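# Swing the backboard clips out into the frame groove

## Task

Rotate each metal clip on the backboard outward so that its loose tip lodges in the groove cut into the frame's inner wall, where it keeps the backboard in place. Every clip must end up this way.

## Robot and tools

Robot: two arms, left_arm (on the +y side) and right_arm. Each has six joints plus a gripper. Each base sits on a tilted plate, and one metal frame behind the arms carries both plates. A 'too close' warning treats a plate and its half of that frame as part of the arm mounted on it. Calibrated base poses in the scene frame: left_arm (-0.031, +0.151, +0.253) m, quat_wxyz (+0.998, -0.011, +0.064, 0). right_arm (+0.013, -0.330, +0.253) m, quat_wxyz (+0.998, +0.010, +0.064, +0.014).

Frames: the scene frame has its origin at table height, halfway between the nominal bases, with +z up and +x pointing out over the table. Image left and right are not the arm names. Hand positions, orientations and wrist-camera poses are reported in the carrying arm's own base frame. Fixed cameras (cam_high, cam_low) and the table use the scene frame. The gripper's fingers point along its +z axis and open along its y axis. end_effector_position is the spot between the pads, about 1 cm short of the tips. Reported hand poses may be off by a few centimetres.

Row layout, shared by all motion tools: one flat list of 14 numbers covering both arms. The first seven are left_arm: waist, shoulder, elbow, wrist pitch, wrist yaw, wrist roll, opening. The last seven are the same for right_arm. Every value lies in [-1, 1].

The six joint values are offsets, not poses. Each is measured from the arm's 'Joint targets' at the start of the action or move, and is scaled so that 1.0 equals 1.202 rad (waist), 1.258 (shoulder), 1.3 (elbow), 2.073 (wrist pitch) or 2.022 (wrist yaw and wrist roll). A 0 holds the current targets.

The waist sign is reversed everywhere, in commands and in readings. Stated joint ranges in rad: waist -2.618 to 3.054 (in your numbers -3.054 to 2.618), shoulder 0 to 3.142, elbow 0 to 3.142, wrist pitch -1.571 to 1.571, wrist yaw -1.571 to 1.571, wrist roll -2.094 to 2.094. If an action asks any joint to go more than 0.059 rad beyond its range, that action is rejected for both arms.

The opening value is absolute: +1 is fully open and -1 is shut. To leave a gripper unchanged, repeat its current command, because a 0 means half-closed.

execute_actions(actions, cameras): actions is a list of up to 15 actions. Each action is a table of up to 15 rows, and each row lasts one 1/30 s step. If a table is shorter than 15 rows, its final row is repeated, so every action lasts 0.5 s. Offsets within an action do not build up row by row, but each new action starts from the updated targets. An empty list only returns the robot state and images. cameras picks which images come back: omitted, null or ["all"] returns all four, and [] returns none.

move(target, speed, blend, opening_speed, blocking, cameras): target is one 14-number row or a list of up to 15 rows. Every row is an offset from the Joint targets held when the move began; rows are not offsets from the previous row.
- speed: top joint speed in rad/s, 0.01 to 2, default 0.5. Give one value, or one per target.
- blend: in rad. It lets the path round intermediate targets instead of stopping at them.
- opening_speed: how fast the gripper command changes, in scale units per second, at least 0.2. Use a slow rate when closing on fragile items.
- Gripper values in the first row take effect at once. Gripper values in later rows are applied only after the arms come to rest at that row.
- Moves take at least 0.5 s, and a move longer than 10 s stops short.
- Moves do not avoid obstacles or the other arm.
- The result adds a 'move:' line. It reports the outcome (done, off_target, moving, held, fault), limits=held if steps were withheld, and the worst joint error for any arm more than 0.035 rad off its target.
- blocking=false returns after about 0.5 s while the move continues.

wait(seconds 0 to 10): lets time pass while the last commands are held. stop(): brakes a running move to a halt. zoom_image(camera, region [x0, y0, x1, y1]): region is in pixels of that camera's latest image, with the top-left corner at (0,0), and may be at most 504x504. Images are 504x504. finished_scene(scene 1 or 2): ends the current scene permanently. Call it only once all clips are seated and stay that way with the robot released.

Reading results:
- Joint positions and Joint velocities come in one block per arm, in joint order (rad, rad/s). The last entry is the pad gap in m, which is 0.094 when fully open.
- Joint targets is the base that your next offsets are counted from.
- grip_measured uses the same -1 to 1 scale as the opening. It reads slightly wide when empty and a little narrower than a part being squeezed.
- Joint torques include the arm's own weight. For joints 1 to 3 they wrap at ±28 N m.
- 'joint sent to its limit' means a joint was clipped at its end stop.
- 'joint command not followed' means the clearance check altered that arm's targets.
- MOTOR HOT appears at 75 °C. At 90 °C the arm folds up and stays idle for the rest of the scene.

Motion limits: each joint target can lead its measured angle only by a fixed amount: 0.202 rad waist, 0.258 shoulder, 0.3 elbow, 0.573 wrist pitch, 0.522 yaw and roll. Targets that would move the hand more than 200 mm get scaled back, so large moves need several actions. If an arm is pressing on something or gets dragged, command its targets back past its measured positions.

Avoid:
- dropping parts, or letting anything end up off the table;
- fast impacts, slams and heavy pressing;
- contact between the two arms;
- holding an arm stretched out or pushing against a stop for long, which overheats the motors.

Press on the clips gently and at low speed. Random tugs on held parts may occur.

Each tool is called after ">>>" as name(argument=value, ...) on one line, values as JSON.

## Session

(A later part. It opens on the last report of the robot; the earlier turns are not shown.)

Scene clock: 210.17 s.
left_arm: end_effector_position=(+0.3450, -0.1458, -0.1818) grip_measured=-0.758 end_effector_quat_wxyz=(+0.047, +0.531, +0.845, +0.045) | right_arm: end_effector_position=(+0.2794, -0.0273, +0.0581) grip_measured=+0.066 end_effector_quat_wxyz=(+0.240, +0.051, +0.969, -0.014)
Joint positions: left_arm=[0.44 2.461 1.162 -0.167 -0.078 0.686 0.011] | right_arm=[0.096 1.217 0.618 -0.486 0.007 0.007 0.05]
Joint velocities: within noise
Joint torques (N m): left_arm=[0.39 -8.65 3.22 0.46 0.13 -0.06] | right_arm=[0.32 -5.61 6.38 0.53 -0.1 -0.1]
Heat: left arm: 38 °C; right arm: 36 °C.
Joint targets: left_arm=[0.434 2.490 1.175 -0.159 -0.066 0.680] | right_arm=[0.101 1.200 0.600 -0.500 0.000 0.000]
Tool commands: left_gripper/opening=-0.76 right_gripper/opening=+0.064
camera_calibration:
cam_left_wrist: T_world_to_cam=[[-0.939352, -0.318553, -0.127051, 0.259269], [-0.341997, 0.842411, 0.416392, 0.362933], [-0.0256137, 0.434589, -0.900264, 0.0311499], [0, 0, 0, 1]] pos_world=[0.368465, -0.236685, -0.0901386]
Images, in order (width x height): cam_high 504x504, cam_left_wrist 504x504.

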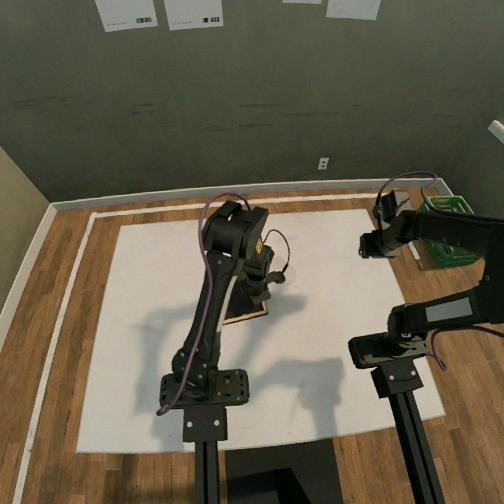

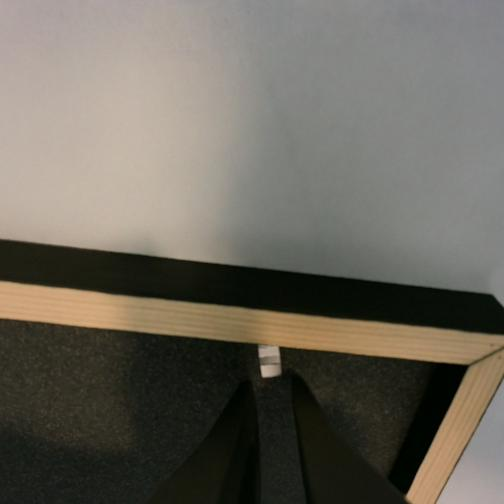

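>>> move(target=[0.0139,0.0149,0.0103,0.0027,0,0,-0.76,0,0,0,0,0,0,0.064], speed=0.3, cameras=["cam_left_wrist"])

>>> zoom_image(camera="cam_left_wrist", region=[200, 310, 340, 420])

Scene clock: 215.73 s.
left_arm: end_effector_position=(+0.3480, -0.1472, -0.1852) grip_measured=-0.758 end_effector_quat_wxyz=(+0.049, +0.531, +0.845, +0.045) | right_arm: end_effector_position=(+0.2794, -0.0273, +0.0581) grip_measured=+0.066 end_effector_quat_wxyz=(+0.240, +0.051, +0.969, -0.014)
Joint positions: left_arm=[0.44 2.477 1.176 -0.162 -0.078 0.686 0.011] | right_arm=[0.096 1.217 0.618 -0.486 0.007 0.007 0.05]
Joint velocities: within noise
Joint torques (N m): left_arm=[1.77 -8.31 3.15 0.48 0.14 -0.09] | right_arm=[0.32 -5.61 6.37 0.53 -0.11 -0.09]
Heat: left arm: 38 °C; right arm: 36 °C.
Joint targets: left_arm=[0.451 2.509 1.189 -0.154 -0.066 0.680] | right_arm=[0.101 1.200 0.600 -0.500 0.000 0.000]
move: done
camera_calibration:
cam_left_wrist: T_world_to_cam=[[-0.938909, -0.318762, -0.129776, 0.260529], [-0.34343, 0.843085, 0.41384, 0.366674], [-0.0225045, 0.433127, -0.901052, 0.0273821], [0, 0, 0, 1]] pos_world=[0.371156, -0.23795, -0.0932614]
Images, in order (width x height): cam_left_wrist 504x504.

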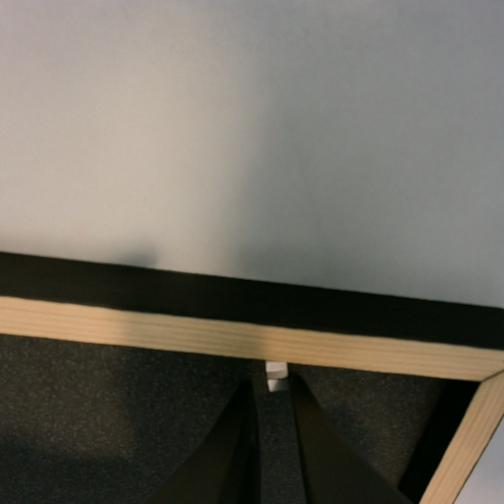

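Scaled by 3.600 from the camera's 504x504 image, which has a finer 720x720 frame.

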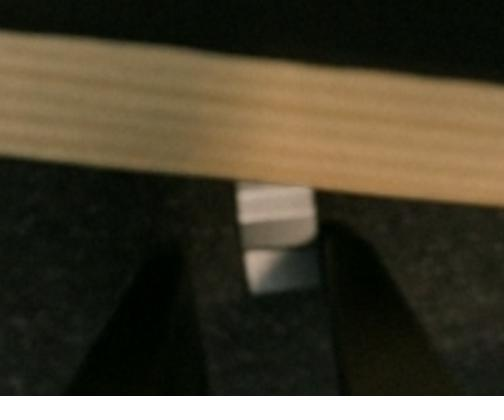

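>>> move(target=[[-0.03,-0.08,-0.03,-0.03,0,0,-0.76,0,0,0,0,0,0,0.064],[0.0006,0.003,-0.0046,0.0058,0,0,-0.76,0,0,0,0,0,0,0.064]], speed=0.3, cameras=["cam_left_wrist"])

>>> zoom_image(camera="cam_left_wrist", region=[200, 310, 340, 420])

Scene clock: 219.40 s.
left_arm: end_effector_position=(+0.3464, -0.1491, -0.1877) grip_measured=-0.758 end_effector_quat_wxyz=(+0.050, +0.533, +0.844, +0.044) | right_arm: end_effector_position=(+0.2794, -0.0273, +0.0581) grip_measured=+0.066 end_effector_quat_wxyz=(+0.240, +0.051, +0.969, -0.014)
Joint positions: left_arm=[0.445 2.484 1.173 -0.151 -0.076 0.686 0.011] | right_arm=[0.096 1.217 0.618 -0.486 0.007 0.007 0.05]
Joint velocities: within noise
Joint torques (N m): left_arm=[1.25 -8.51 2.85 0.49 0.12 -0.1] | right_arm=[0.32 -5.61 6.38 0.53 -0.11 -0.1]
Heat: left arm: 38 °C; right arm: 36 °C.
Joint targets: left_arm=[0.451 2.513 1.182 -0.142 -0.066 0.680] | right_arm=[0.101 1.200 0.600 -0.500 0.000 0.000]
move: done
camera_calibration:
cam_left_wrist: T_world_to_cam=[[-0.940555, -0.313853, -0.129814, 0.259337], [-0.339082, 0.845821, 0.411837, 0.367293], [-0.0194574, 0.431373, -0.901964, 0.0243917], [0, 0, 0, 1]] pos_world=[0.368938, -0.239792, -0.0955988]
Images, in order (width x height): cam_left_wrist 504x504.

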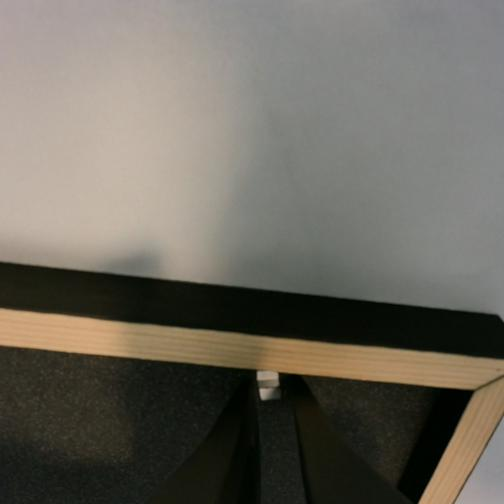

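Scaled by 3.600 from the camera's 504x504 image, which has a finer 720x720 frame.

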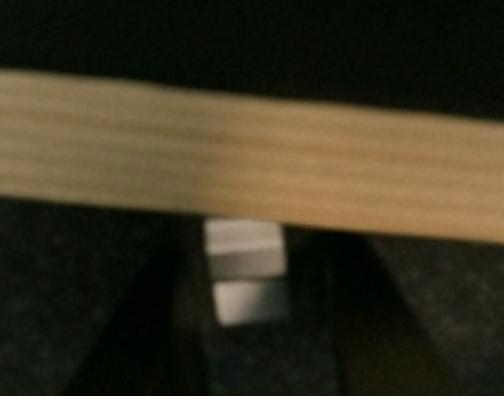

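>>> move(target=[0,0.0034,0.001,0.001,0,0,-0.76,0,0,0,0,0,0,0.064], speed=0.3, cameras=[])

Scene clock: 220.97 s.
left_arm: end_effector_position=(+0.3469, -0.1494, -0.1877) grip_measured=-0.758 end_effector_quat_wxyz=(+0.051, +0.533, +0.844, +0.045) | right_arm: end_effector_position=(+0.2794, -0.0273, +0.0581) grip_measured=+0.066 end_effector_quat_wxyz=(+0.240, +0.051, +0.969, -0.014)
Joint positions: left_arm=[0.445 2.484 1.173 -0.148 -0.076 0.686 0.011] | right_arm=[0.096 1.217 0.618 -0.486 0.007 0.007 0.05]
Joint velocities: within noise
Joint torques (N m): left_arm=[1.28 -8.36 2.99 0.51 0.09 -0.1] | right_arm=[0.34 -5.61 6.38 0.53 -0.11 -0.09]
Heat: left arm: 38 °C; right arm: 36 °C.
Joint targets: left_arm=[0.451 2.517 1.184 -0.140 -0.066 0.680] | right_arm=[0.101 1.200 0.600 -0.500 0.000 0.000]
move: done
No camera images: "cameras" was empty.

>>> move(target=[0,0.0034,0,0.0,0,0,-0.76,0,0,0,0,0,0,0.064], speed=0.3, cameras=[])

Scene clock: 222.33 s.
left_arm: end_effector_position=(+0.3463, -0.1491, -0.1888) grip_measured=-0.758 end_effector_quat_wxyz=(+0.050, +0.533, +0.844, +0.044) | right_arm: end_effector_position=(+0.2794, -0.0273, +0.0581) grip_measured=+0.066 end_effector_quat_wxyz=(+0.240, +0.051, +0.969, -0.014)
Joint positions: left_arm=[0.445 2.487 1.173 -0.146 -0.076 0.686 0.011] | right_arm=[0.096 1.217 0.618 -0.486 0.007 0.007 0.05]
Joint velocities: within noise
Joint torques (N m): left_arm=[1.25 -8.2 2.97 0.48 0.15 -0.07] | right_arm=[0.32 -5.63 6.38 0.53 -0.1 -0.09]
Heat: left arm: 38 °C; right arm: 36 °C.
Joint targets: left_arm=[0.451 2.521 1.184 -0.140 -0.066 0.680] | right_arm=[0.101 1.200 0.600 -0.500 0.000 0.000]
move: done
No camera images: "cameras" was empty.

>>> move(target=[0,0,0,0,0,0,-0.90,0,0,0,0,0,0,0.064], opening_speed=0.2, cameras=["cam_left_wrist"])

>>> move(target=[[0.0069,-0.0034,-0.0092,0.0034,0,-0.1944,-0.90,0,0,0,0,0,0,0.064],[0.0148,-0.0032,-0.0123,0.0039,-0.0009,-0.3971,-0.90,0,0,0,0,0,0,0.064]], speed=0.25, blend=0.1, cameras=["cam_left_wrist"])

Scene clock: 228.40 s.
left_arm: end_effector_position=(+0.3471, -0.1493, -0.1887) grip_measured=-0.896 end_effector_quat_wxyz=(+0.052, +0.533, +0.844, +0.045) | right_arm: end_effector_position=(+0.2794, -0.0273, +0.0581) grip_measured=+0.066 end_effector_quat_wxyz=(+0.240, +0.051, +0.969, -0.014)
Joint positions: left_arm=[0.445 2.487 1.173 -0.143 -0.077 0.686 0.005] | right_arm=[0.096 1.217 0.618 -0.486 0.007 0.007 0.05]
Joint velocities: within noise
Joint torques (N m): left_arm=[1.33 -8.2 2.96 0.49 0.13 -0.09] | right_arm=[0.34 -5.61 6.38 0.53 -0.1 -0.1]
Heat: left arm: 38 °C; right arm: 36 °C.
Joint targets: left_arm=[0.451 2.521 1.184 -0.140 -0.066 0.680] | right_arm=[0.101 1.200 0.600 -0.500 0.000 0.000]
move: done
camera_calibration:
cam_left_wrist: T_world_to_cam=[[-0.939998, -0.314054, -0.133318, 0.258983], [-0.340806, 0.846031, 0.409978, 0.368353], [-0.0159645, 0.430814, -0.902299, 0.0221909], [0, 0, 0, 1]] pos_world=[0.369335, -0.239864, -0.096467]
Images, in order (width x height): cam_left_wrist 504x504.

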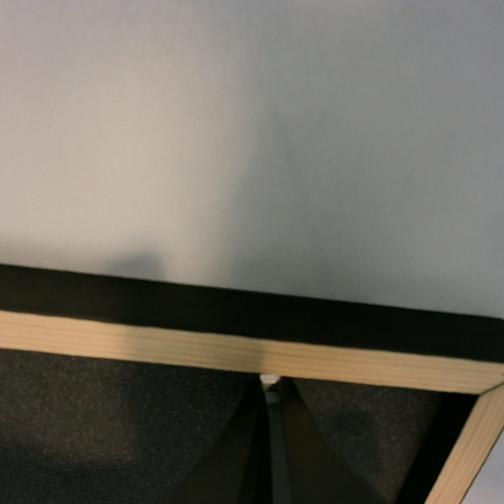

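Scene clock: 232.27 s.
left_arm: end_effector_position=(+0.3432, -0.1542, -0.1890) grip_measured=-0.896 end_effector_quat_wxyz=(+0.062, +0.169, +0.983, +0.020) | right_arm: end_effector_position=(+0.2794, -0.0273, +0.0581) grip_measured=+0.066 end_effector_quat_wxyz=(+0.240, +0.051, +0.969, -0.014)
Joint positions: left_arm=[0.46 2.487 1.173 -0.15 -0.074 -0.115 0.005] | right_arm=[0.096 1.217 0.618 -0.486 0.007 0.007 0.05]
Joint velocities: within noise
Joint torques (N m): left_arm=[1.43 -8.51 1.73 0.6 0.11 -0.14] | right_arm=[0.31 -5.63 6.37 0.53 -0.1 -0.09]
Heat: left arm: 39 °C; right arm: 36 °C.
Joint targets: left_arm=[0.469 2.517 1.168 -0.132 -0.067 -0.123] | right_arm=[0.101 1.200 0.600 -0.500 0.000 0.000]
move: done
camera_calibration:
cam_left_wrist: T_world_to_cam=[[-0.443391, -0.893391, -0.0725096, 0.0054593], [-0.854518, 0.396904, 0.335062, 0.464149], [-0.270562, 0.210524, -0.939402, 0.0704346], [0, 0, 0, 1]] pos_world=[0.418101, -0.194173, -0.0889567]
Images, in order (width x height): cam_left_wrist 504x504.

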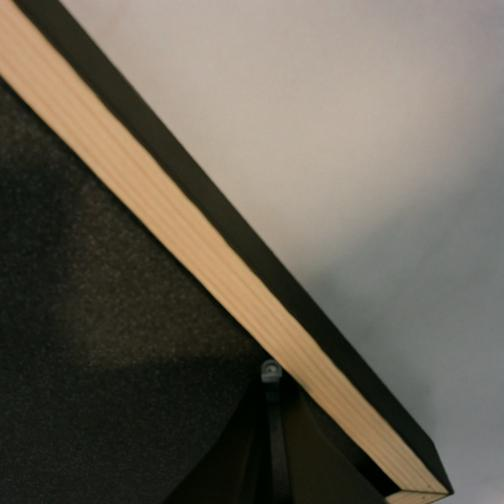

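>>> zoom_image(camera="cam_left_wrist", region=[200, 310, 340, 420])

Scaled by 3.600 from the camera's 504x504 image, which has a finer 720x720 frame.

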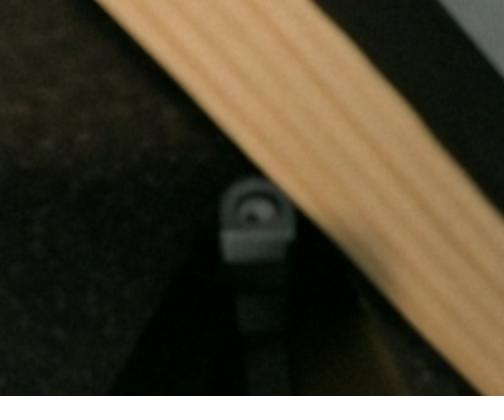

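>>> move(target=[[0,0,0,0,0,0,-0.80,0,0,0,0,0,0,0.064],[0,-0.16,-0.055,-0.05,0,0,-0.80,0,0,0,0,0,0,0.064],[0.02,-0.128,0.002,-0.06,0,-0.2982,0.01,0,0,0,0,0,0,0.064],[0.0308,-0.008,0.0423,-0.0289,0,-0.2982,0.01,0,0,0,0,0,0,0.064]], speed=[0.4,0.4,0.7,0.4], cameras=["cam_left_wrist"])

>>> zoom_image(camera="cam_left_wrist", region=[150, 290, 390, 450])

Scene clock: 242.37 s.
left_arm: end_effector_position=(+0.3428, -0.1704, -0.1829) grip_measured=+0.008 end_effector_quat_wxyz=(+0.061, -0.113, +0.992, +0.001) | right_arm: end_effector_position=(+0.2794, -0.0273, +0.0581) grip_measured=+0.066 end_effector_quat_wxyz=(+0.240, +0.051, +0.969, -0.014)
Joint positions: left_arm=[0.497 2.483 1.211 -0.201 -0.071 -0.72 0.047] | right_arm=[0.096 1.217 0.618 -0.486 0.007 0.007 0.05]
Joint velocities: within noise
Joint torques (N m): left_arm=[1.5 -9.18 3.28 0.53 0.06 -0.07] | right_arm=[0.32 -5.63 6.37 0.53 -0.1 -0.1]
Heat: left arm: 39 °C; right arm: 36 °C.
Joint targets: left_arm=[0.506 2.507 1.223 -0.192 -0.067 -0.725] | right_arm=[0.101 1.200 0.600 -0.500 0.000 0.000]
move: done
camera_calibration:
cam_left_wrist: T_world_to_cam=[[0.102584, -0.994723, -0.00171206, -0.200263], [-0.941864, -0.0976863, 0.32148, 0.411428], [-0.319951, -0.0313663, -0.946915, 0.053786], [0, 0, 0, 1]] pos_world=[0.425262, -0.157328, -0.0816782]
Images, in order (width x height): cam_left_wrist 504x504.

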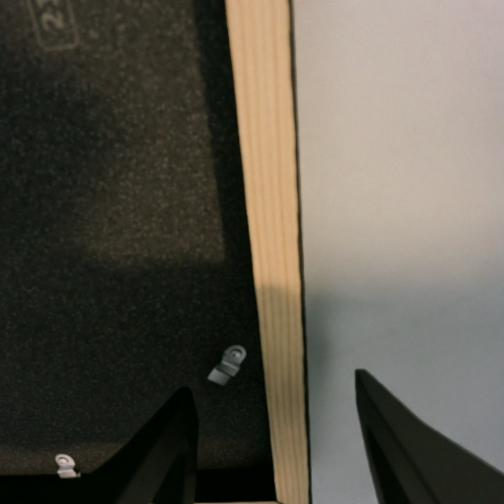

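Scaled by 2.100 from the camera's 504x504 image, which has a finer 720x720 frame.

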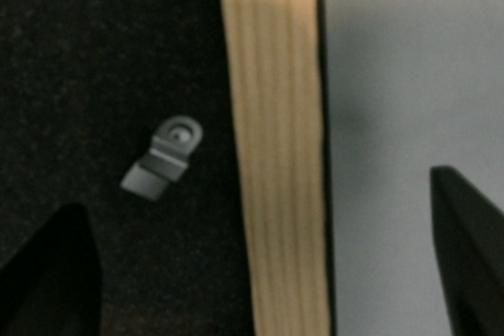

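>>> move(target=[[-0.005,-0.08,-0.03,-0.03,0,0,0.01,0,0,0,0,0,0,0.064],[-0.0175,0.0185,0.0055,0.0086,0,0.0099,0.01,0,0,0,0,0,0,0.064]], speed=0.4, cameras=["cam_left_wrist"])

>>> zoom_image(camera="cam_left_wrist", region=[150, 290, 390, 450])

Scene clock: 249.10 s.
left_arm: end_effector_position=(+0.3460, -0.1698, -0.1884) grip_measured=+0.008 end_effector_quat_wxyz=(+0.064, -0.111, +0.992, -0.001) | right_arm: end_effector_position=(+0.2794, -0.0273, +0.0581) grip_measured=+0.066 end_effector_quat_wxyz=(+0.240, +0.051, +0.969, -0.014)
Joint positions: left_arm=[0.492 2.503 1.221 -0.183 -0.071 -0.712 0.047] | right_arm=[0.096 1.217 0.618 -0.486 0.007 0.007 0.05]
Joint velocities: within noise
Joint torques (N m): left_arm=[0.39 -9.05 3.17 0.44 0.05 0.08] | right_arm=[0.34 -5.63 6.37 0.53 -0.11 -0.1]
Heat: left arm: 39 °C; right arm: 36 °C.
Joint targets: left_arm=[0.485 2.530 1.230 -0.174 -0.067 -0.706] | right_arm=[0.101 1.200 0.600 -0.500 0.000 0.000]
move: done
camera_calibration:
cam_left_wrist: T_world_to_cam=[[0.0999911, -0.994988, 0.00114657, -0.198609], [-0.944004, -0.0945033, 0.316109, 0.416523], [-0.314416, -0.0326904, -0.948722, 0.0471856], [0, 0, 0, 1]] pos_world=[0.427894, -0.156708, -0.0866728]
Images, in order (width x height): cam_left_wrist 504x504.

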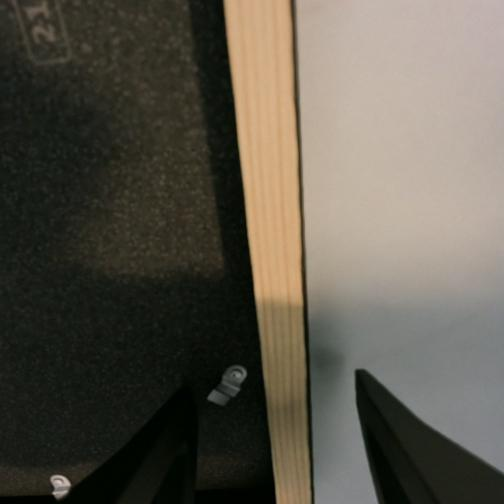

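Scaled by 2.100 from the camera's 504x504 image, which has a finer 720x720 frame.

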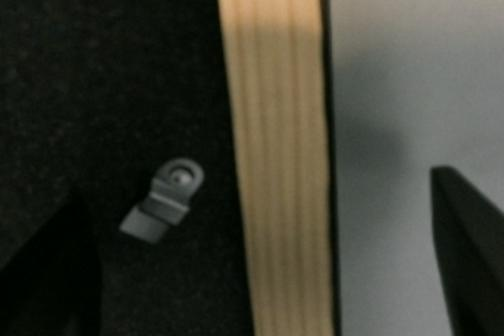

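>>> move(target=[[0.02,-0.08,-0.03,-0.03,0,0.0,0.01,0,0,0,0,0,0,0.064],[0.0017,0.005,-0.0008,0.003,0,0.0,0.01,0,0,0,0,0,0,0.064]], speed=0.4, cameras=["cam_left_wrist"])

>>> zoom_image(camera="cam_left_wrist", region=[150, 290, 390, 450])

Scene clock: 252.63 s.
left_arm: end_effector_position=(+0.3448, -0.1702, -0.1896) grip_measured=+0.008 end_effector_quat_wxyz=(+0.063, -0.110, +0.992, +0.000) | right_arm: end_effector_position=(+0.2794, -0.0273, +0.0581) grip_measured=+0.066 end_effector_quat_wxyz=(+0.240, +0.051, +0.969, -0.014)
Joint positions: left_arm=[0.494 2.506 1.219 -0.18 -0.071 -0.711 0.047] | right_arm=[0.096 1.217 0.618 -0.486 0.007 0.007 0.05]
Joint velocities: within noise
Joint torques (N m): left_arm=[0.35 -8.87 3.06 0.51 0.09 0.02] | right_arm=[0.32 -5.63 6.38 0.53 -0.11 -0.1]
Heat: left arm: 39 °C; right arm: 36 °C.
Joint targets: left_arm=[0.487 2.537 1.229 -0.167 -0.068 -0.705] | right_arm=[0.101 1.200 0.600 -0.500 0.000 0.000]
move: done
camera_calibration:
cam_left_wrist: T_world_to_cam=[[0.0969612, -0.995288, 0.000199033, -0.19804], [-0.943859, -0.0918875, 0.317311, 0.4164], [-0.315797, -0.0309547, -0.948322, 0.0464488], [0, 0, 0, 1]] pos_world=[0.426894, -0.157408, -0.0880404]
Images, in order (width x height): cam_left_wrist 504x504.

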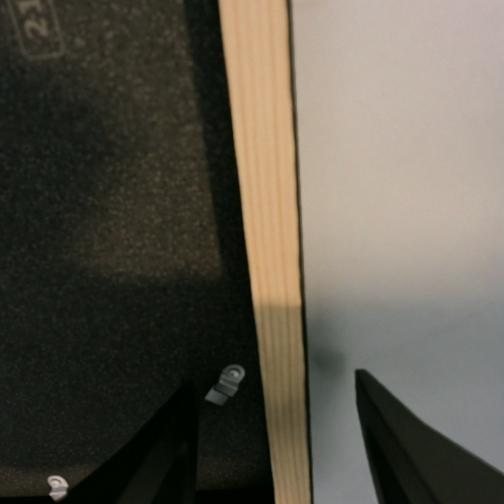

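Scaled by 2.100 from the camera's 504x504 image, which has a finer 720x720 frame.

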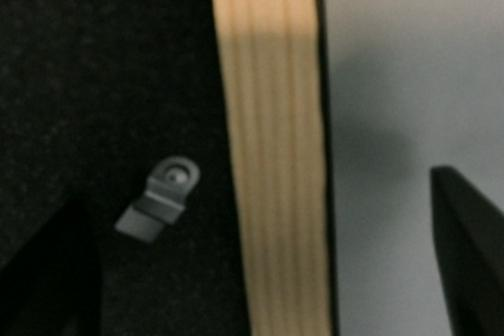

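>>> move(target=[0,0.0045,0,0.002,0,0.0,0.01,0,0,0,0,0,0,0.064], speed=0.4, cameras=[])

>>> move(target=[0,0.004,0,0.001,0,0.0,0.01,0,0,0,0,0,0,0.064], speed=0.4, cameras=[])

Scene clock: 254.07 s.
left_arm: end_effector_position=(+0.3448, -0.1702, -0.1896) grip_measured=+0.008 end_effector_quat_wxyz=(+0.063, -0.110, +0.992, +0.000) | right_arm: end_effector_position=(+0.2794, -0.0273, +0.0581) grip_measured=+0.066 end_effector_quat_wxyz=(+0.240, +0.051, +0.969, -0.014)
Joint positions: left_arm=[0.494 2.506 1.219 -0.18 -0.071 -0.711 0.047] | right_arm=[0.096 1.217 0.618 -0.486 0.007 0.007 0.05]
Joint velocities: within noise
Joint torques (N m): left_arm=[0.38 -8.29 3.14 0.56 0.06 0.05] | right_arm=[0.31 -5.63 6.37 0.53 -0.11 -0.09]
Heat: left arm: 39 °C; right arm: 36 °C.
Joint targets: left_arm=[0.487 2.542 1.229 -0.163 -0.068 -0.705] | right_arm=[0.101 1.200 0.600 -0.500 0.000 0.000]
move: off_target (left_arm); left_arm: the shoulder is farthest, 0.037 rad from its target
No camera images: "cameras" was empty.

Scene clock: 254.77 s.
left_arm: end_effector_position=(+0.3448, -0.1702, -0.1896) grip_measured=+0.008 end_effector_quat_wxyz=(+0.063, -0.110, +0.992, +0.000) | right_arm: end_effector_position=(+0.2794, -0.0273, +0.0581) grip_measured=+0.066 end_effector_quat_wxyz=(+0.240, +0.051, +0.969, -0.014)
Joint positions: left_arm=[0.494 2.506 1.219 -0.18 -0.071 -0.711 0.047] | right_arm=[0.096 1.217 0.618 -0.486 0.007 0.007 0.05]
Joint velocities: within noise
Joint torques (N m): left_arm=[0.35 -7.84 3.04 0.61 0.08 0.06] | right_arm=[0.32 -5.63 6.38 0.53 -0.11 -0.1]
Heat: left arm: 39 °C; right arm: 36 °C.
Joint targets: left_arm=[0.487 2.547 1.229 -0.161 -0.068 -0.705] | right_arm=[0.101 1.200 0.600 -0.500 0.000 0.000]
move: off_target (left_arm); left_arm: the shoulder is farthest, 0.041 rad from its target
No camera images: "cameras" was empty.

>>> move(target=[0,0.0035,0,0.001,0,0.0,0.01,0,0,0,0,0,0,0.064], speed=0.4, cameras=["cam_left_wrist"])

Scene clock: 256.33 s.
left_arm: end_effector_position=(+0.3447, -0.1701, -0.1898) grip_measured=+0.008 end_effector_quat_wxyz=(+0.063, -0.110, +0.992, +0.000) | right_arm: end_effector_position=(+0.2794, -0.0273, +0.0581) grip_measured=+0.066 end_effector_quat_wxyz=(+0.240, +0.051, +0.969, -0.014)
Joint positions: left_arm=[0.494 2.506 1.219 -0.18 -0.071 -0.711 0.047] | right_arm=[0.096 1.217 0.618 -0.486 0.007 0.007 0.05]
Joint velocities: within noise
Joint torques (N m): left_arm=[0.25 -7.56 3.21 0.61 0.08 0.06] | right_arm=[0.34 -5.63 6.37 0.53 -0.11 -0.09]
Heat: left arm: 39 °C; right arm: 36 °C.
Joint targets: left_arm=[0.487 2.552 1.229 -0.159 -0.068 -0.705] | right_arm=[0.101 1.200 0.600 -0.500 0.000 0.000]
move: off_target (left_arm); left_arm: the shoulder is farthest, 0.045 rad from its target
camera_calibration:
cam_left_wrist: T_world_to_cam=[[0.0969612, -0.995288, -0.0000136056, -0.198015], [-0.943753, -0.091945, 0.317611, 0.416362], [-0.316116, -0.0307831, -0.948221, 0.0464441], [0, 0, 0, 1]] pos_world=[0.426824, -0.15737, -0.0882046]
Images, in order (width x height): cam_left_wrist 504x504.

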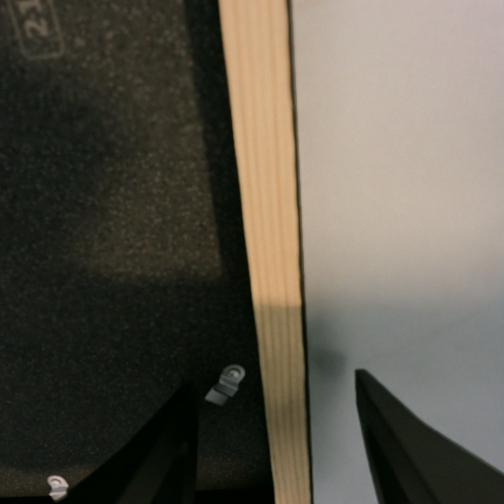

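>>> move(target=[0,0,0,0,0,0,-0.40,0,0,0,0,0,0,0.064], opening_speed=0.3, cameras=["cam_left_wrist"])

>>> zoom_image(camera="cam_left_wrist", region=[150, 290, 390, 450])

Scene clock: 258.60 s.
left_arm: end_effector_position=(+0.3442, -0.1664, -0.1899) grip_measured=-0.397 end_effector_quat_wxyz=(+0.063, -0.111, +0.992, +0.007) | right_arm: end_effector_position=(+0.2794, -0.0273, +0.0581) grip_measured=+0.066 end_effector_quat_wxyz=(+0.240, +0.051, +0.969, -0.014)
Joint positions: left_arm=[0.491 2.507 1.219 -0.188 -0.083 -0.711 0.028] | right_arm=[0.096 1.217 0.618 -0.486 0.007 0.007 0.05]
Joint velocities: within noise
Joint torques (N m): left_arm=[0.64 -7.53 3.11 0.72 0.15 0.03] | right_arm=[0.32 -5.63 6.37 0.53 -0.1 -0.09]
Heat: left arm: 39 °C; right arm: 36 °C.
Joint targets: left_arm=[0.487 2.552 1.229 -0.159 -0.068 -0.705] | right_arm=[0.101 1.200 0.600 -0.500 0.000 0.000]
move: off_target (left_arm); left_arm: the shoulder is farthest, 0.045 rad from its target
camera_calibration:
cam_left_wrist: T_world_to_cam=[[0.100732, -0.99481, -0.0143589, -0.19817], [-0.942642, -0.100046, 0.318459, 0.414696], [-0.318243, -0.0185436, -0.947828, 0.0490574], [0, 0, 0, 1]] pos_world=[0.426484, -0.154743, -0.0884111]
Images, in order (width x height): cam_left_wrist 504x504.

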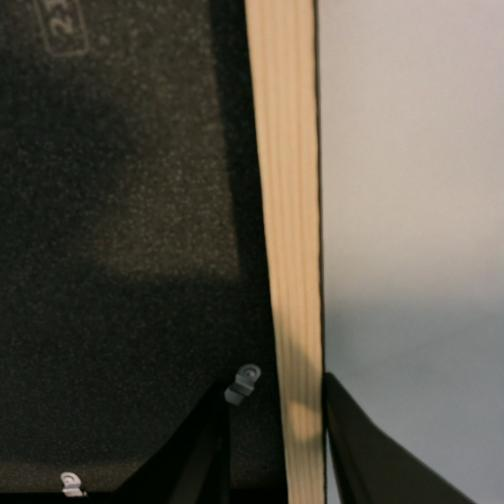

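Scaled by 2.100 from the camera's 504x504 image, which has a finer 720x720 frame.

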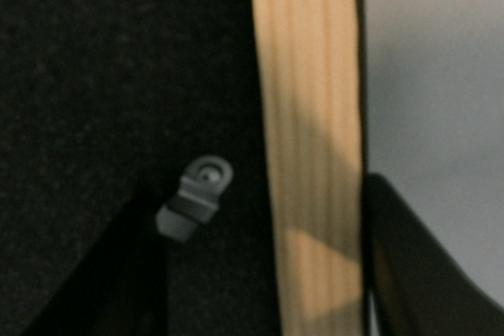

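>>> move(target=[0,0,0,0,0,0,-0.58,0,0,0,0,0,0,0.064], opening_speed=0.3, cameras=["cam_left_wrist"])

>>> zoom_image(camera="cam_left_wrist", region=[150, 290, 390, 450])

Scene clock: 259.97 s.
left_arm: end_effector_position=(+0.3433, -0.1700, -0.1900) grip_measured=-0.576 end_effector_quat_wxyz=(+0.058, -0.111, +0.992, -0.002) | right_arm: end_effector_position=(+0.2794, -0.0273, +0.0581) grip_measured=+0.066 end_effector_quat_wxyz=(+0.240, +0.051, +0.969, -0.014)
Joint positions: left_arm=[0.491 2.507 1.22 -0.187 -0.063 -0.711 0.02] | right_arm=[0.096 1.217 0.618 -0.486 0.007 0.007 0.05]
Joint velocities: within noise
Joint torques (N m): left_arm=[0.65 -7.54 2.96 0.66 -0.03 0.01] | right_arm=[0.32 -5.63 6.39 0.53 -0.1 -0.09]
Heat: left arm: 39 °C; right arm: 36 °C.
Joint targets: left_arm=[0.487 2.552 1.229 -0.159 -0.068 -0.705] | right_arm=[0.101 1.200 0.600 -0.500 0.000 0.000]
move: off_target (left_arm); left_arm: the shoulder is farthest, 0.045 rad from its target
camera_calibration:
cam_left_wrist: T_world_to_cam=[[0.0987588, -0.995104, 0.00383604, -0.197543], [-0.940524, -0.0920814, 0.32701, 0.415731], [-0.325056, -0.0359031, -0.945013, 0.0485179], [0, 0, 0, 1]] pos_world=[0.426285, -0.156552, -0.0893406]
Images, in order (width x height): cam_left_wrist 504x504.

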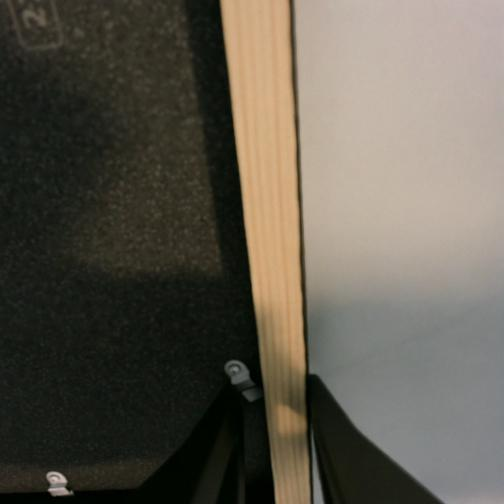

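Scaled by 2.100 from the camera's 504x504 image, which has a finer 720x720 frame.

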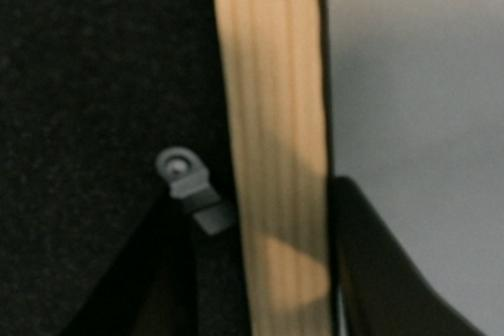

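>>> move(target=[0,0,0,0,0,0,-0.69,0,0,0,0,0,0,0.064], opening_speed=0.3, cameras=["cam_left_wrist"])

>>> zoom_image(camera="cam_left_wrist", region=[150, 290, 390, 450])

Scene clock: 261.27 s.
left_arm: end_effector_position=(+0.3440, -0.1724, -0.1898) grip_measured=-0.686 end_effector_quat_wxyz=(+0.057, -0.110, +0.992, -0.008) | right_arm: end_effector_position=(+0.2794, -0.0273, +0.0581) grip_measured=+0.066 end_effector_quat_wxyz=(+0.240, +0.051, +0.969, -0.014)
Joint positions: left_arm=[0.491 2.507 1.222 -0.183 -0.052 -0.711 0.015] | right_arm=[0.096 1.217 0.618 -0.486 0.007 0.007 0.05]
Joint velocities: within noise
Joint torques (N m): left_arm=[0.59 -7.49 2.97 0.62 -0.12 0.04] | right_arm=[0.32 -5.63 6.38 0.53 -0.1 -0.09]
Heat: left arm: 38 °C; right arm: 36 °C.
Joint targets: left_arm=[0.487 2.552 1.229 -0.159 -0.067 -0.706] | right_arm=[0.101 1.200 0.600 -0.500 0.000 0.000]
move: off_target (left_arm); left_arm: the shoulder is farthest, 0.045 rad from its target
camera_calibration:
cam_left_wrist: T_world_to_cam=[[0.097351, -0.99513, 0.0154907, -0.197399], [-0.940718, -0.0869244, 0.327862, 0.417242], [-0.324919, -0.04649, -0.944599, 0.0471433], [0, 0, 0, 1]] pos_world=[0.427042, -0.157978, -0.0892085]
Images, in order (width x height): cam_left_wrist 504x504.

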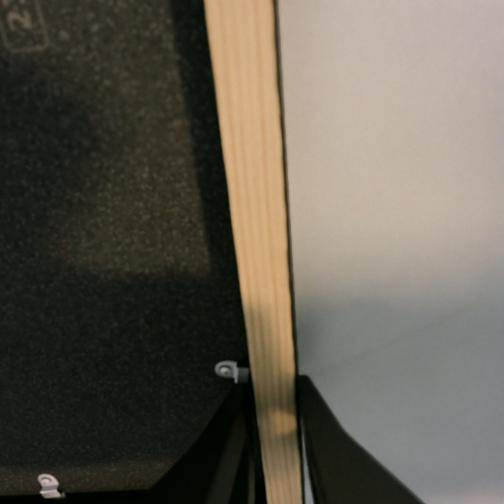

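Scaled by 2.100 from the camera's 504x504 image, which has a finer 720x720 frame.

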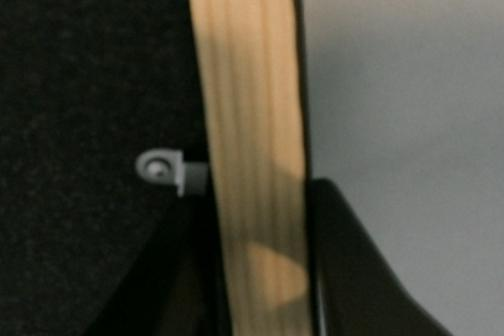

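>>> move(target=[[0,0,0,0,0,0,-0.60,0,0,0,0,0,0,0.064],[0,-0.064,0,0,0,0,-0.60,0,0,0,0,0,0,0.064],[0,-0.16,-0.055,-0.05,0,0,-0.60,0,0,0,0,0,0,0.064],[-0.2737,-0.04,0.373,-0.225,0.0178,0.139,-0.76,0,0,0,0,0,0,0.064],[-0.2737,0.0771,0.4035,-0.1939,0.0178,0.139,-0.76,0,0,0,0,0,0,0.064]], speed=[0.4,0.4,0.5,0.7,0.4], cameras=["cam_left_wrist"])

Scene clock: 268.63 s.
left_arm: end_effector_position=(+0.4739, -0.0650, -0.1498) grip_measured=-0.758 end_effector_quat_wxyz=(+0.059, -0.139, +0.988, +0.002) | right_arm: end_effector_position=(+0.2794, -0.0273, +0.0581) grip_measured=+0.066 end_effector_quat_wxyz=(+0.240, +0.051, +0.969, -0.014)
Joint positions: left_arm=[0.152 2.624 1.737 -0.571 -0.037 -0.43 0.011] | right_arm=[0.096 1.217 0.618 -0.486 0.007 0.007 0.05]
Joint velocities: within noise
Joint torques (N m): left_arm=[1.07 -12.05 5.61 0.49 0.09 0.05] | right_arm=[0.32 -5.63 6.37 0.53 -0.1 -0.1]
Heat: left arm: 39 °C; right arm: 36 °C.
Joint targets: left_arm=[0.158 2.649 1.753 -0.561 -0.031 -0.424] | right_arm=[0.101 1.200 0.600 -0.500 0.000 0.000]
move: done; target 4's new numbers were sent with left_arm's shoulder 0.037 rad from that target
camera_calibration:
cam_left_wrist: T_world_to_cam=[[0.155912, -0.987771, -0.0000425987, -0.133351], [-0.934192, -0.147469, 0.324865, 0.528188], [-0.320899, -0.0506106, -0.94576, 0.129794], [0, 0, 0, 1]] pos_world=[0.555871, -0.0472598, -0.0488419]
Images, in order (width x height): cam_left_wrist 504x504.

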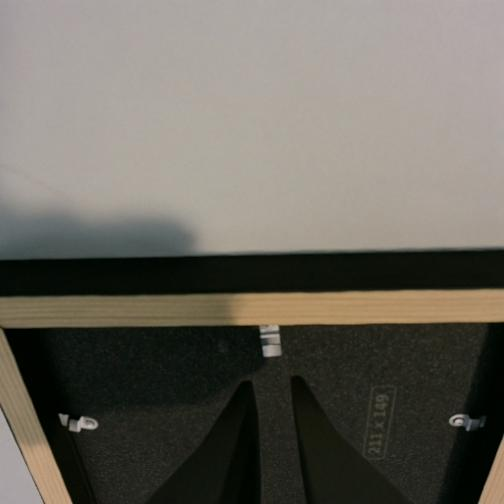

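>>> move(target=[[0.01,-0.03,-0.02,-0.01,0,0.0,-0.76,0,0,0,0,0,0,0.064],[-0.0127,0.0403,0.0121,0.0183,0,0.0084,-0.76,0,0,0,0,0,0,0.064]], speed=0.4, cameras=["cam_left_wrist"])

>>> zoom_image(camera="cam_left_wrist", region=[200, 310, 340, 420])

Scene clock: 272.57 s.
left_arm: end_effector_position=(+0.4786, -0.0637, -0.1646) grip_measured=-0.758 end_effector_quat_wxyz=(+0.065, -0.133, +0.989, +0.000) | right_arm: end_effector_position=(+0.2794, -0.0273, +0.0581) grip_measured=+0.066 end_effector_quat_wxyz=(+0.240, +0.051, +0.969, -0.014)
Joint positions: left_arm=[0.148 2.668 1.755 -0.534 -0.036 -0.414 0.011] | right_arm=[0.096 1.217 0.618 -0.486 0.007 0.007 0.05]
Joint velocities: within noise
Joint torques (N m): left_arm=[0.31 -11.21 5.39 0.53 0.06 0.04] | right_arm=[0.32 -5.63 6.38 0.53 -0.11 -0.09]
Heat: left arm: 39 °C; right arm: 36 °C.
Joint targets: left_arm=[0.143 2.699 1.769 -0.523 -0.031 -0.408] | right_arm=[0.101 1.200 0.600 -0.500 0.000 0.000]
move: done
camera_calibration:
cam_left_wrist: T_world_to_cam=[[0.144197, -0.989546, 0.00252163, -0.126858], [-0.939455, -0.136096, 0.314486, 0.539076], [-0.310856, -0.0477168, -0.949259, 0.112101], [0, 0, 0, 1]] pos_world=[0.559577, -0.0468167, -0.0627991]
Images, in order (width x height): cam_left_wrist 504x504.

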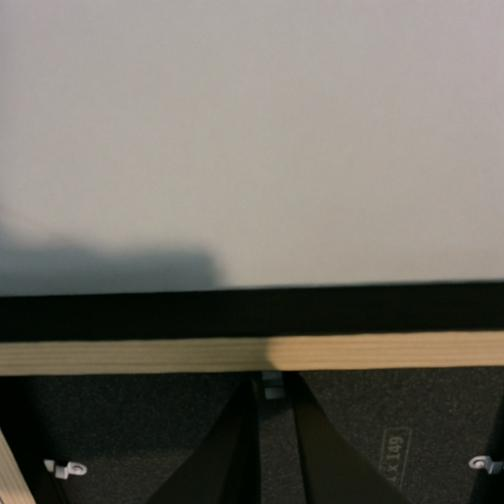

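Scaled by 3.600 from the camera's 504x504 image, which has a finer 720x720 frame.

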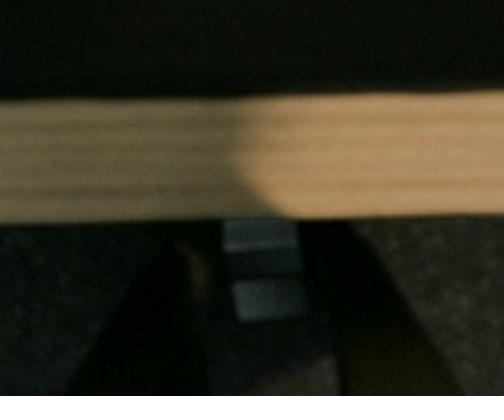

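>>> move(target=[0,0.0035,0.0006,0.001,0,0,-0.76,0,0,0,0,0,0,0.064], speed=0.4, cameras=[])

Scene clock: 274.17 s.
left_arm: end_effector_position=(+0.4792, -0.0638, -0.1645) grip_measured=-0.758 end_effector_quat_wxyz=(+0.066, -0.133, +0.989, +0.000) | right_arm: end_effector_position=(+0.2794, -0.0273, +0.0581) grip_measured=+0.066 end_effector_quat_wxyz=(+0.240, +0.051, +0.969, -0.014)
Joint positions: left_arm=[0.148 2.668 1.755 -0.531 -0.036 -0.413 0.011] | right_arm=[0.096 1.217 0.618 -0.486 0.007 0.007 0.05]
Joint velocities: within noise
Joint torques (N m): left_arm=[0.28 -10.97 5.48 0.52 0.05 0.01] | right_arm=[0.32 -5.63 6.38 0.53 -0.1 -0.09]
Heat: left arm: 39 °C; right arm: 36 °C.
Joint targets: left_arm=[0.143 2.704 1.770 -0.521 -0.031 -0.408] | right_arm=[0.101 1.200 0.600 -0.500 0.000 0.000]
move: done
No camera images: "cameras" was empty.

>>> move(target=[0,0.0032,0.0,0.0,0,0,-0.76,0,0,0,0,0,0,0.064], speed=0.4, cameras=["cam_left_wrist"])

>>> zoom_image(camera="cam_left_wrist", region=[200, 310, 340, 420])

Scene clock: 275.40 s.
left_arm: end_effector_position=(+0.4793, -0.0638, -0.1645) grip_measured=-0.758 end_effector_quat_wxyz=(+0.066, -0.133, +0.989, +0.000) | right_arm: end_effector_position=(+0.2794, -0.0273, +0.0581) grip_measured=+0.066 end_effector_quat_wxyz=(+0.240, +0.051, +0.969, -0.014)
Joint positions: left_arm=[0.148 2.668 1.755 -0.531 -0.036 -0.413 0.011] | right_arm=[0.096 1.217 0.618 -0.486 0.007 0.007 0.05]
Joint velocities: within noise
Joint torques (N m): left_arm=[0.36 -10.62 5.42 0.53 0.05 0.05] | right_arm=[0.31 -5.63 6.37 0.53 -0.11 -0.1]
Heat: left arm: 39 °C; right arm: 36 °C.
Joint targets: left_arm=[0.143 2.708 1.770 -0.521 -0.031 -0.408] | right_arm=[0.101 1.200 0.600 -0.500 0.000 0.000]
move: off_target (left_arm); left_arm: the shoulder is farthest, 0.040 rad from its target
camera_calibration:
cam_left_wrist: T_world_to_cam=[[0.143813, -0.989599, 0.00335127, -0.126759], [-0.94045, -0.135615, 0.31171, 0.539781], [-0.308013, -0.0479798, -0.950171, 0.110888], [0, 0, 0, 1]] pos_world=[0.560021, -0.0469173, -0.0624679]
Images, in order (width x height): cam_left_wrist 504x504.

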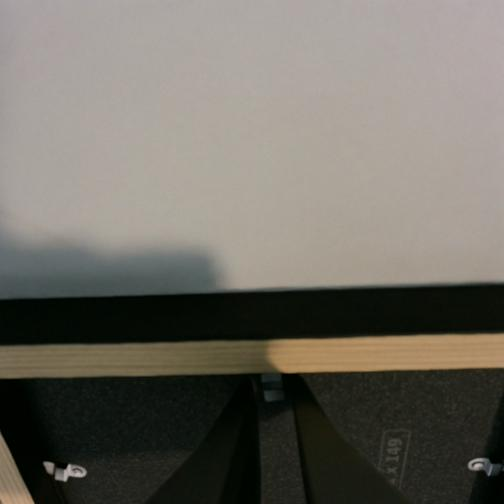

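Scaled by 3.600 from the camera's 504x504 image, which has a finer 720x720 frame.

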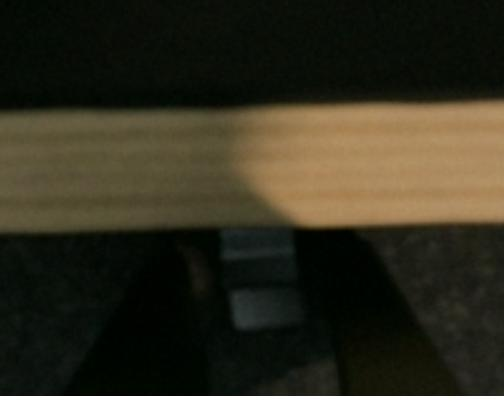

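>>> move(target=[0,-0.002,0,0,0,0,-0.90,0,0,0,0,0,0,0.064], opening_speed=0.2, cameras=["cam_left_wrist"])

>>> move(target=[[0.0129,0.0055,0.0123,-0.0085,0,-0.2275,-0.90,0,0,0,0,0,0,0.064],[0.0186,0.0132,0.0307,-0.0193,-0.0005,-0.4626,-0.90,0,0,0,0,0,0,0.064]], speed=0.25, blend=0.1, cameras=["cam_left_wrist"])

>>> zoom_image(camera="cam_left_wrist", region=[200, 310, 340, 420])

Scene clock: 279.17 s.
left_arm: end_effector_position=(+0.4795, -0.0639, -0.1645) grip_measured=-0.897 end_effector_quat_wxyz=(+0.066, -0.133, +0.989, +0.000) | right_arm: end_effector_position=(+0.2794, -0.0273, +0.0581) grip_measured=+0.066 end_effector_quat_wxyz=(+0.240, +0.051, +0.969, -0.014)
Joint positions: left_arm=[0.148 2.668 1.755 -0.53 -0.036 -0.413 0.005] | right_arm=[0.096 1.217 0.618 -0.486 0.007 0.007 0.05]
Joint velocities: within noise
Joint torques (N m): left_arm=[0.28 -10.88 5.37 0.52 0.06 0.02] | right_arm=[0.31 -5.61 6.38 0.53 -0.1 -0.09]
Heat: left arm: 39 °C; right arm: 36 °C.
Joint targets: left_arm=[0.143 2.705 1.770 -0.521 -0.031 -0.408] | right_arm=[0.101 1.200 0.600 -0.500 0.000 0.000]
move: off_target (left_arm); left_arm: the shoulder is farthest, 0.038 rad from its target
camera_calibration:
cam_left_wrist: T_world_to_cam=[[0.143763, -0.989604, 0.0039333, -0.126758], [-0.940674, -0.135418, 0.311118, 0.53995], [-0.307351, -0.0484272, -0.950363, 0.11058], [0, 0, 0, 1]] pos_world=[0.560127, -0.0469665, -0.0623982]
Images, in order (width x height): cam_left_wrist 504x504.

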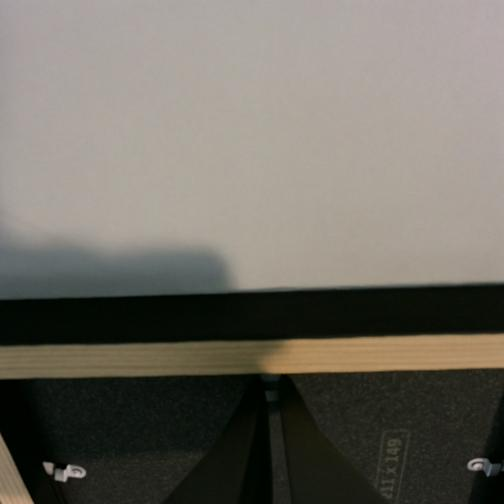

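Scene clock: 283.57 s.
left_arm: end_effector_position=(+0.4822, -0.0698, -0.1643) grip_measured=-0.898 end_effector_quat_wxyz=(+0.054, -0.556, +0.829, -0.031) | right_arm: end_effector_position=(+0.2794, -0.0273, +0.0581) grip_measured=+0.066 end_effector_quat_wxyz=(+0.240, +0.051, +0.969, -0.014)
Joint positions: left_arm=[0.156 2.684 1.791 -0.557 -0.028 -1.336 0.005] | right_arm=[0.096 1.217 0.618 -0.486 0.007 0.007 0.05]
Joint velocities: within noise
Joint torques (N m): left_arm=[1.35 -10.78 5.79 0.36 -0.04 -0.07] | right_arm=[0.32 -5.63 6.37 0.53 -0.1 -0.09]
Heat: left arm: 39 °C; right arm: 36 °C.
Joint targets: left_arm=[0.165 2.722 1.810 -0.561 -0.033 -1.343] | right_arm=[0.101 1.200 0.600 -0.500 0.000 0.000]
move: off_target (left_arm); left_arm: the shoulder is farthest, 0.038 rad from its target
camera_calibration:
cam_left_wrist: T_world_to_cam=[[0.864917, -0.490706, 0.105478, -0.42925], [-0.492303, -0.788482, 0.368692, 0.289333], [-0.0977526, -0.370815, -0.923548, -0.00786699], [0, 0, 0, 1]] pos_world=[0.512937, 0.0145806, -0.0686641]
Images, in order (width x height): cam_left_wrist 504x504.

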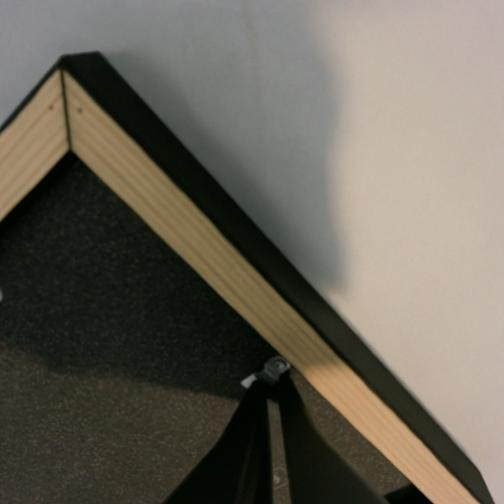

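Scaled by 3.600 from the camera's 504x504 image, which has a finer 720x720 frame.

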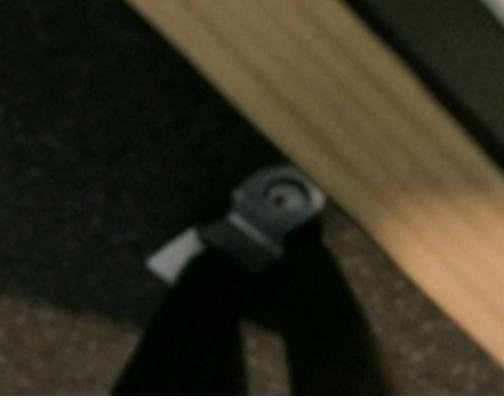

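>>> move(target=[[0,0,0,0,0,0,-0.80,0,0,0,0,0,0,0.064],[0,-0.08,-0.03,-0.03,0,0,-0.80,0,0,0,0,0,0,0.064]], speed=0.3, cameras=["cam_left_wrist"])

>>> zoom_image(camera="cam_left_wrist", region=[180, 250, 360, 390])

Scene clock: 287.00 s.
left_arm: end_effector_position=(+0.4721, -0.0684, -0.1572) grip_measured=-0.802 end_effector_quat_wxyz=(+0.040, -0.556, +0.830, -0.018) | right_arm: end_effector_position=(+0.2794, -0.0273, +0.0581) grip_measured=+0.066 end_effector_quat_wxyz=(+0.240, +0.051, +0.969, -0.014)
Joint positions: left_arm=[0.157 2.661 1.782 -0.609 -0.028 -1.337 0.009] | right_arm=[0.096 1.217 0.618 -0.486 0.007 0.007 0.05]
Joint velocities: within noise
Joint torques (N m): left_arm=[1.26 -17.25 3.17 0.14 -0.01 -0.12] | right_arm=[0.32 -5.63 6.37 0.53 -0.11 -0.1]
Heat: left arm: 40 °C; right arm: 36 °C.
Joint targets: left_arm=[0.165 2.622 1.771 -0.623 -0.033 -1.343] | right_arm=[0.101 1.200 0.600 -0.500 0.000 0.000]
move: off_target (left_arm); left_arm: the shoulder is farthest, 0.040 rad from its target
camera_calibration:
cam_left_wrist: T_world_to_cam=[[0.86846, -0.490902, 0.0692347, -0.427932], [-0.477569, -0.790911, 0.382607, 0.277912], [-0.133064, -0.365343, -0.921313, 0.0156072], [0, 0, 0, 1]] pos_world=[0.506441, 0.0154332, -0.0623244]
Images, in order (width x height): cam_left_wrist 504x504.

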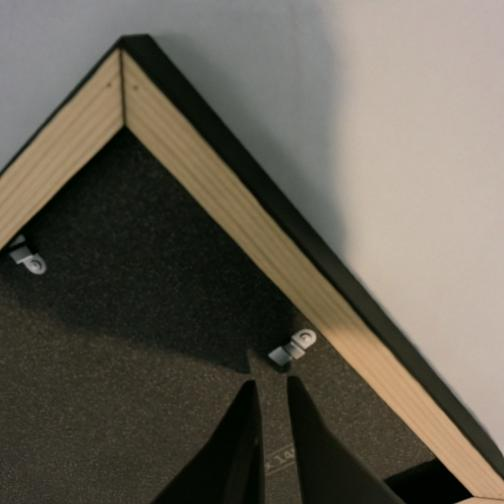

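Scaled by 2.800 from the camera's 504x504 image, which has a finer 720x720 frame.

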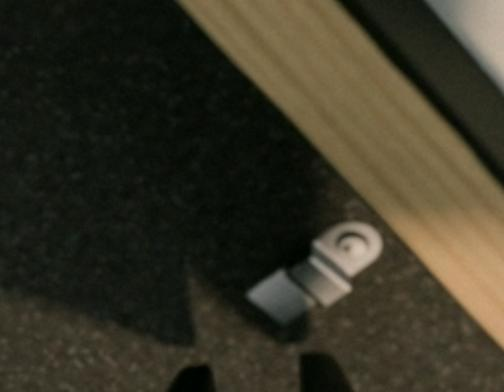

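>>> move(target=[[0.0083,-0.04,-0.03,0,0,0.4599,-0.76,0,0,0,0,0,0,0.064],[-0.0183,0.062,0.0,0.0497,0.001,0.4599,-0.76,0,0,0,0,0,0,0.064]], speed=0.5, cameras=["cam_left_wrist"])

>>> zoom_image(camera="cam_left_wrist", region=[200, 310, 340, 420])

Scene clock: 297.30 s.
left_arm: end_effector_position=(+0.4801, -0.0648, -0.1648) grip_measured=-0.762 end_effector_quat_wxyz=(+0.066, -0.136, +0.988, -0.004) | right_arm: end_effector_position=(+0.2794, -0.0273, +0.0581) grip_measured=+0.066 end_effector_quat_wxyz=(+0.240, +0.051, +0.969, -0.014)
Joint positions: left_arm=[0.147 2.67 1.759 -0.531 -0.028 -0.419 0.011] | right_arm=[0.096 1.217 0.618 -0.486 0.007 0.007 0.05]
Joint velocities: within noise
Joint torques (N m): left_arm=[0.38 -11.32 5.19 0.47 0.03 0.03] | right_arm=[0.32 -5.63 6.38 0.53 -0.1 -0.09]
Heat: left arm: 42 °C; right arm: 36 °C.
Joint targets: left_arm=[0.143 2.700 1.771 -0.520 -0.031 -0.413] | right_arm=[0.101 1.200 0.600 -0.500 0.000 0.000]
move: done
camera_calibration:
cam_left_wrist: T_world_to_cam=[[0.149543, -0.988681, 0.0121487, -0.129091], [-0.939787, -0.138307, 0.312525, 0.540067], [-0.307307, -0.0581531, -0.949832, 0.109906], [0, 0, 0, 1]] pos_world=[0.560628, -0.0465434, -0.0628237]
Images, in order (width x height): cam_left_wrist 504x504.

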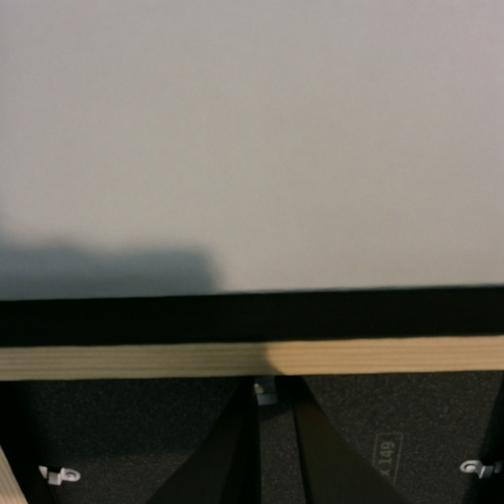

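Scaled by 3.600 from the camera's 504x504 image, which has a finer 720x720 frame.

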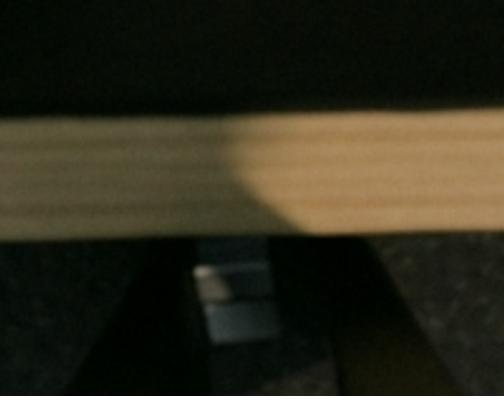

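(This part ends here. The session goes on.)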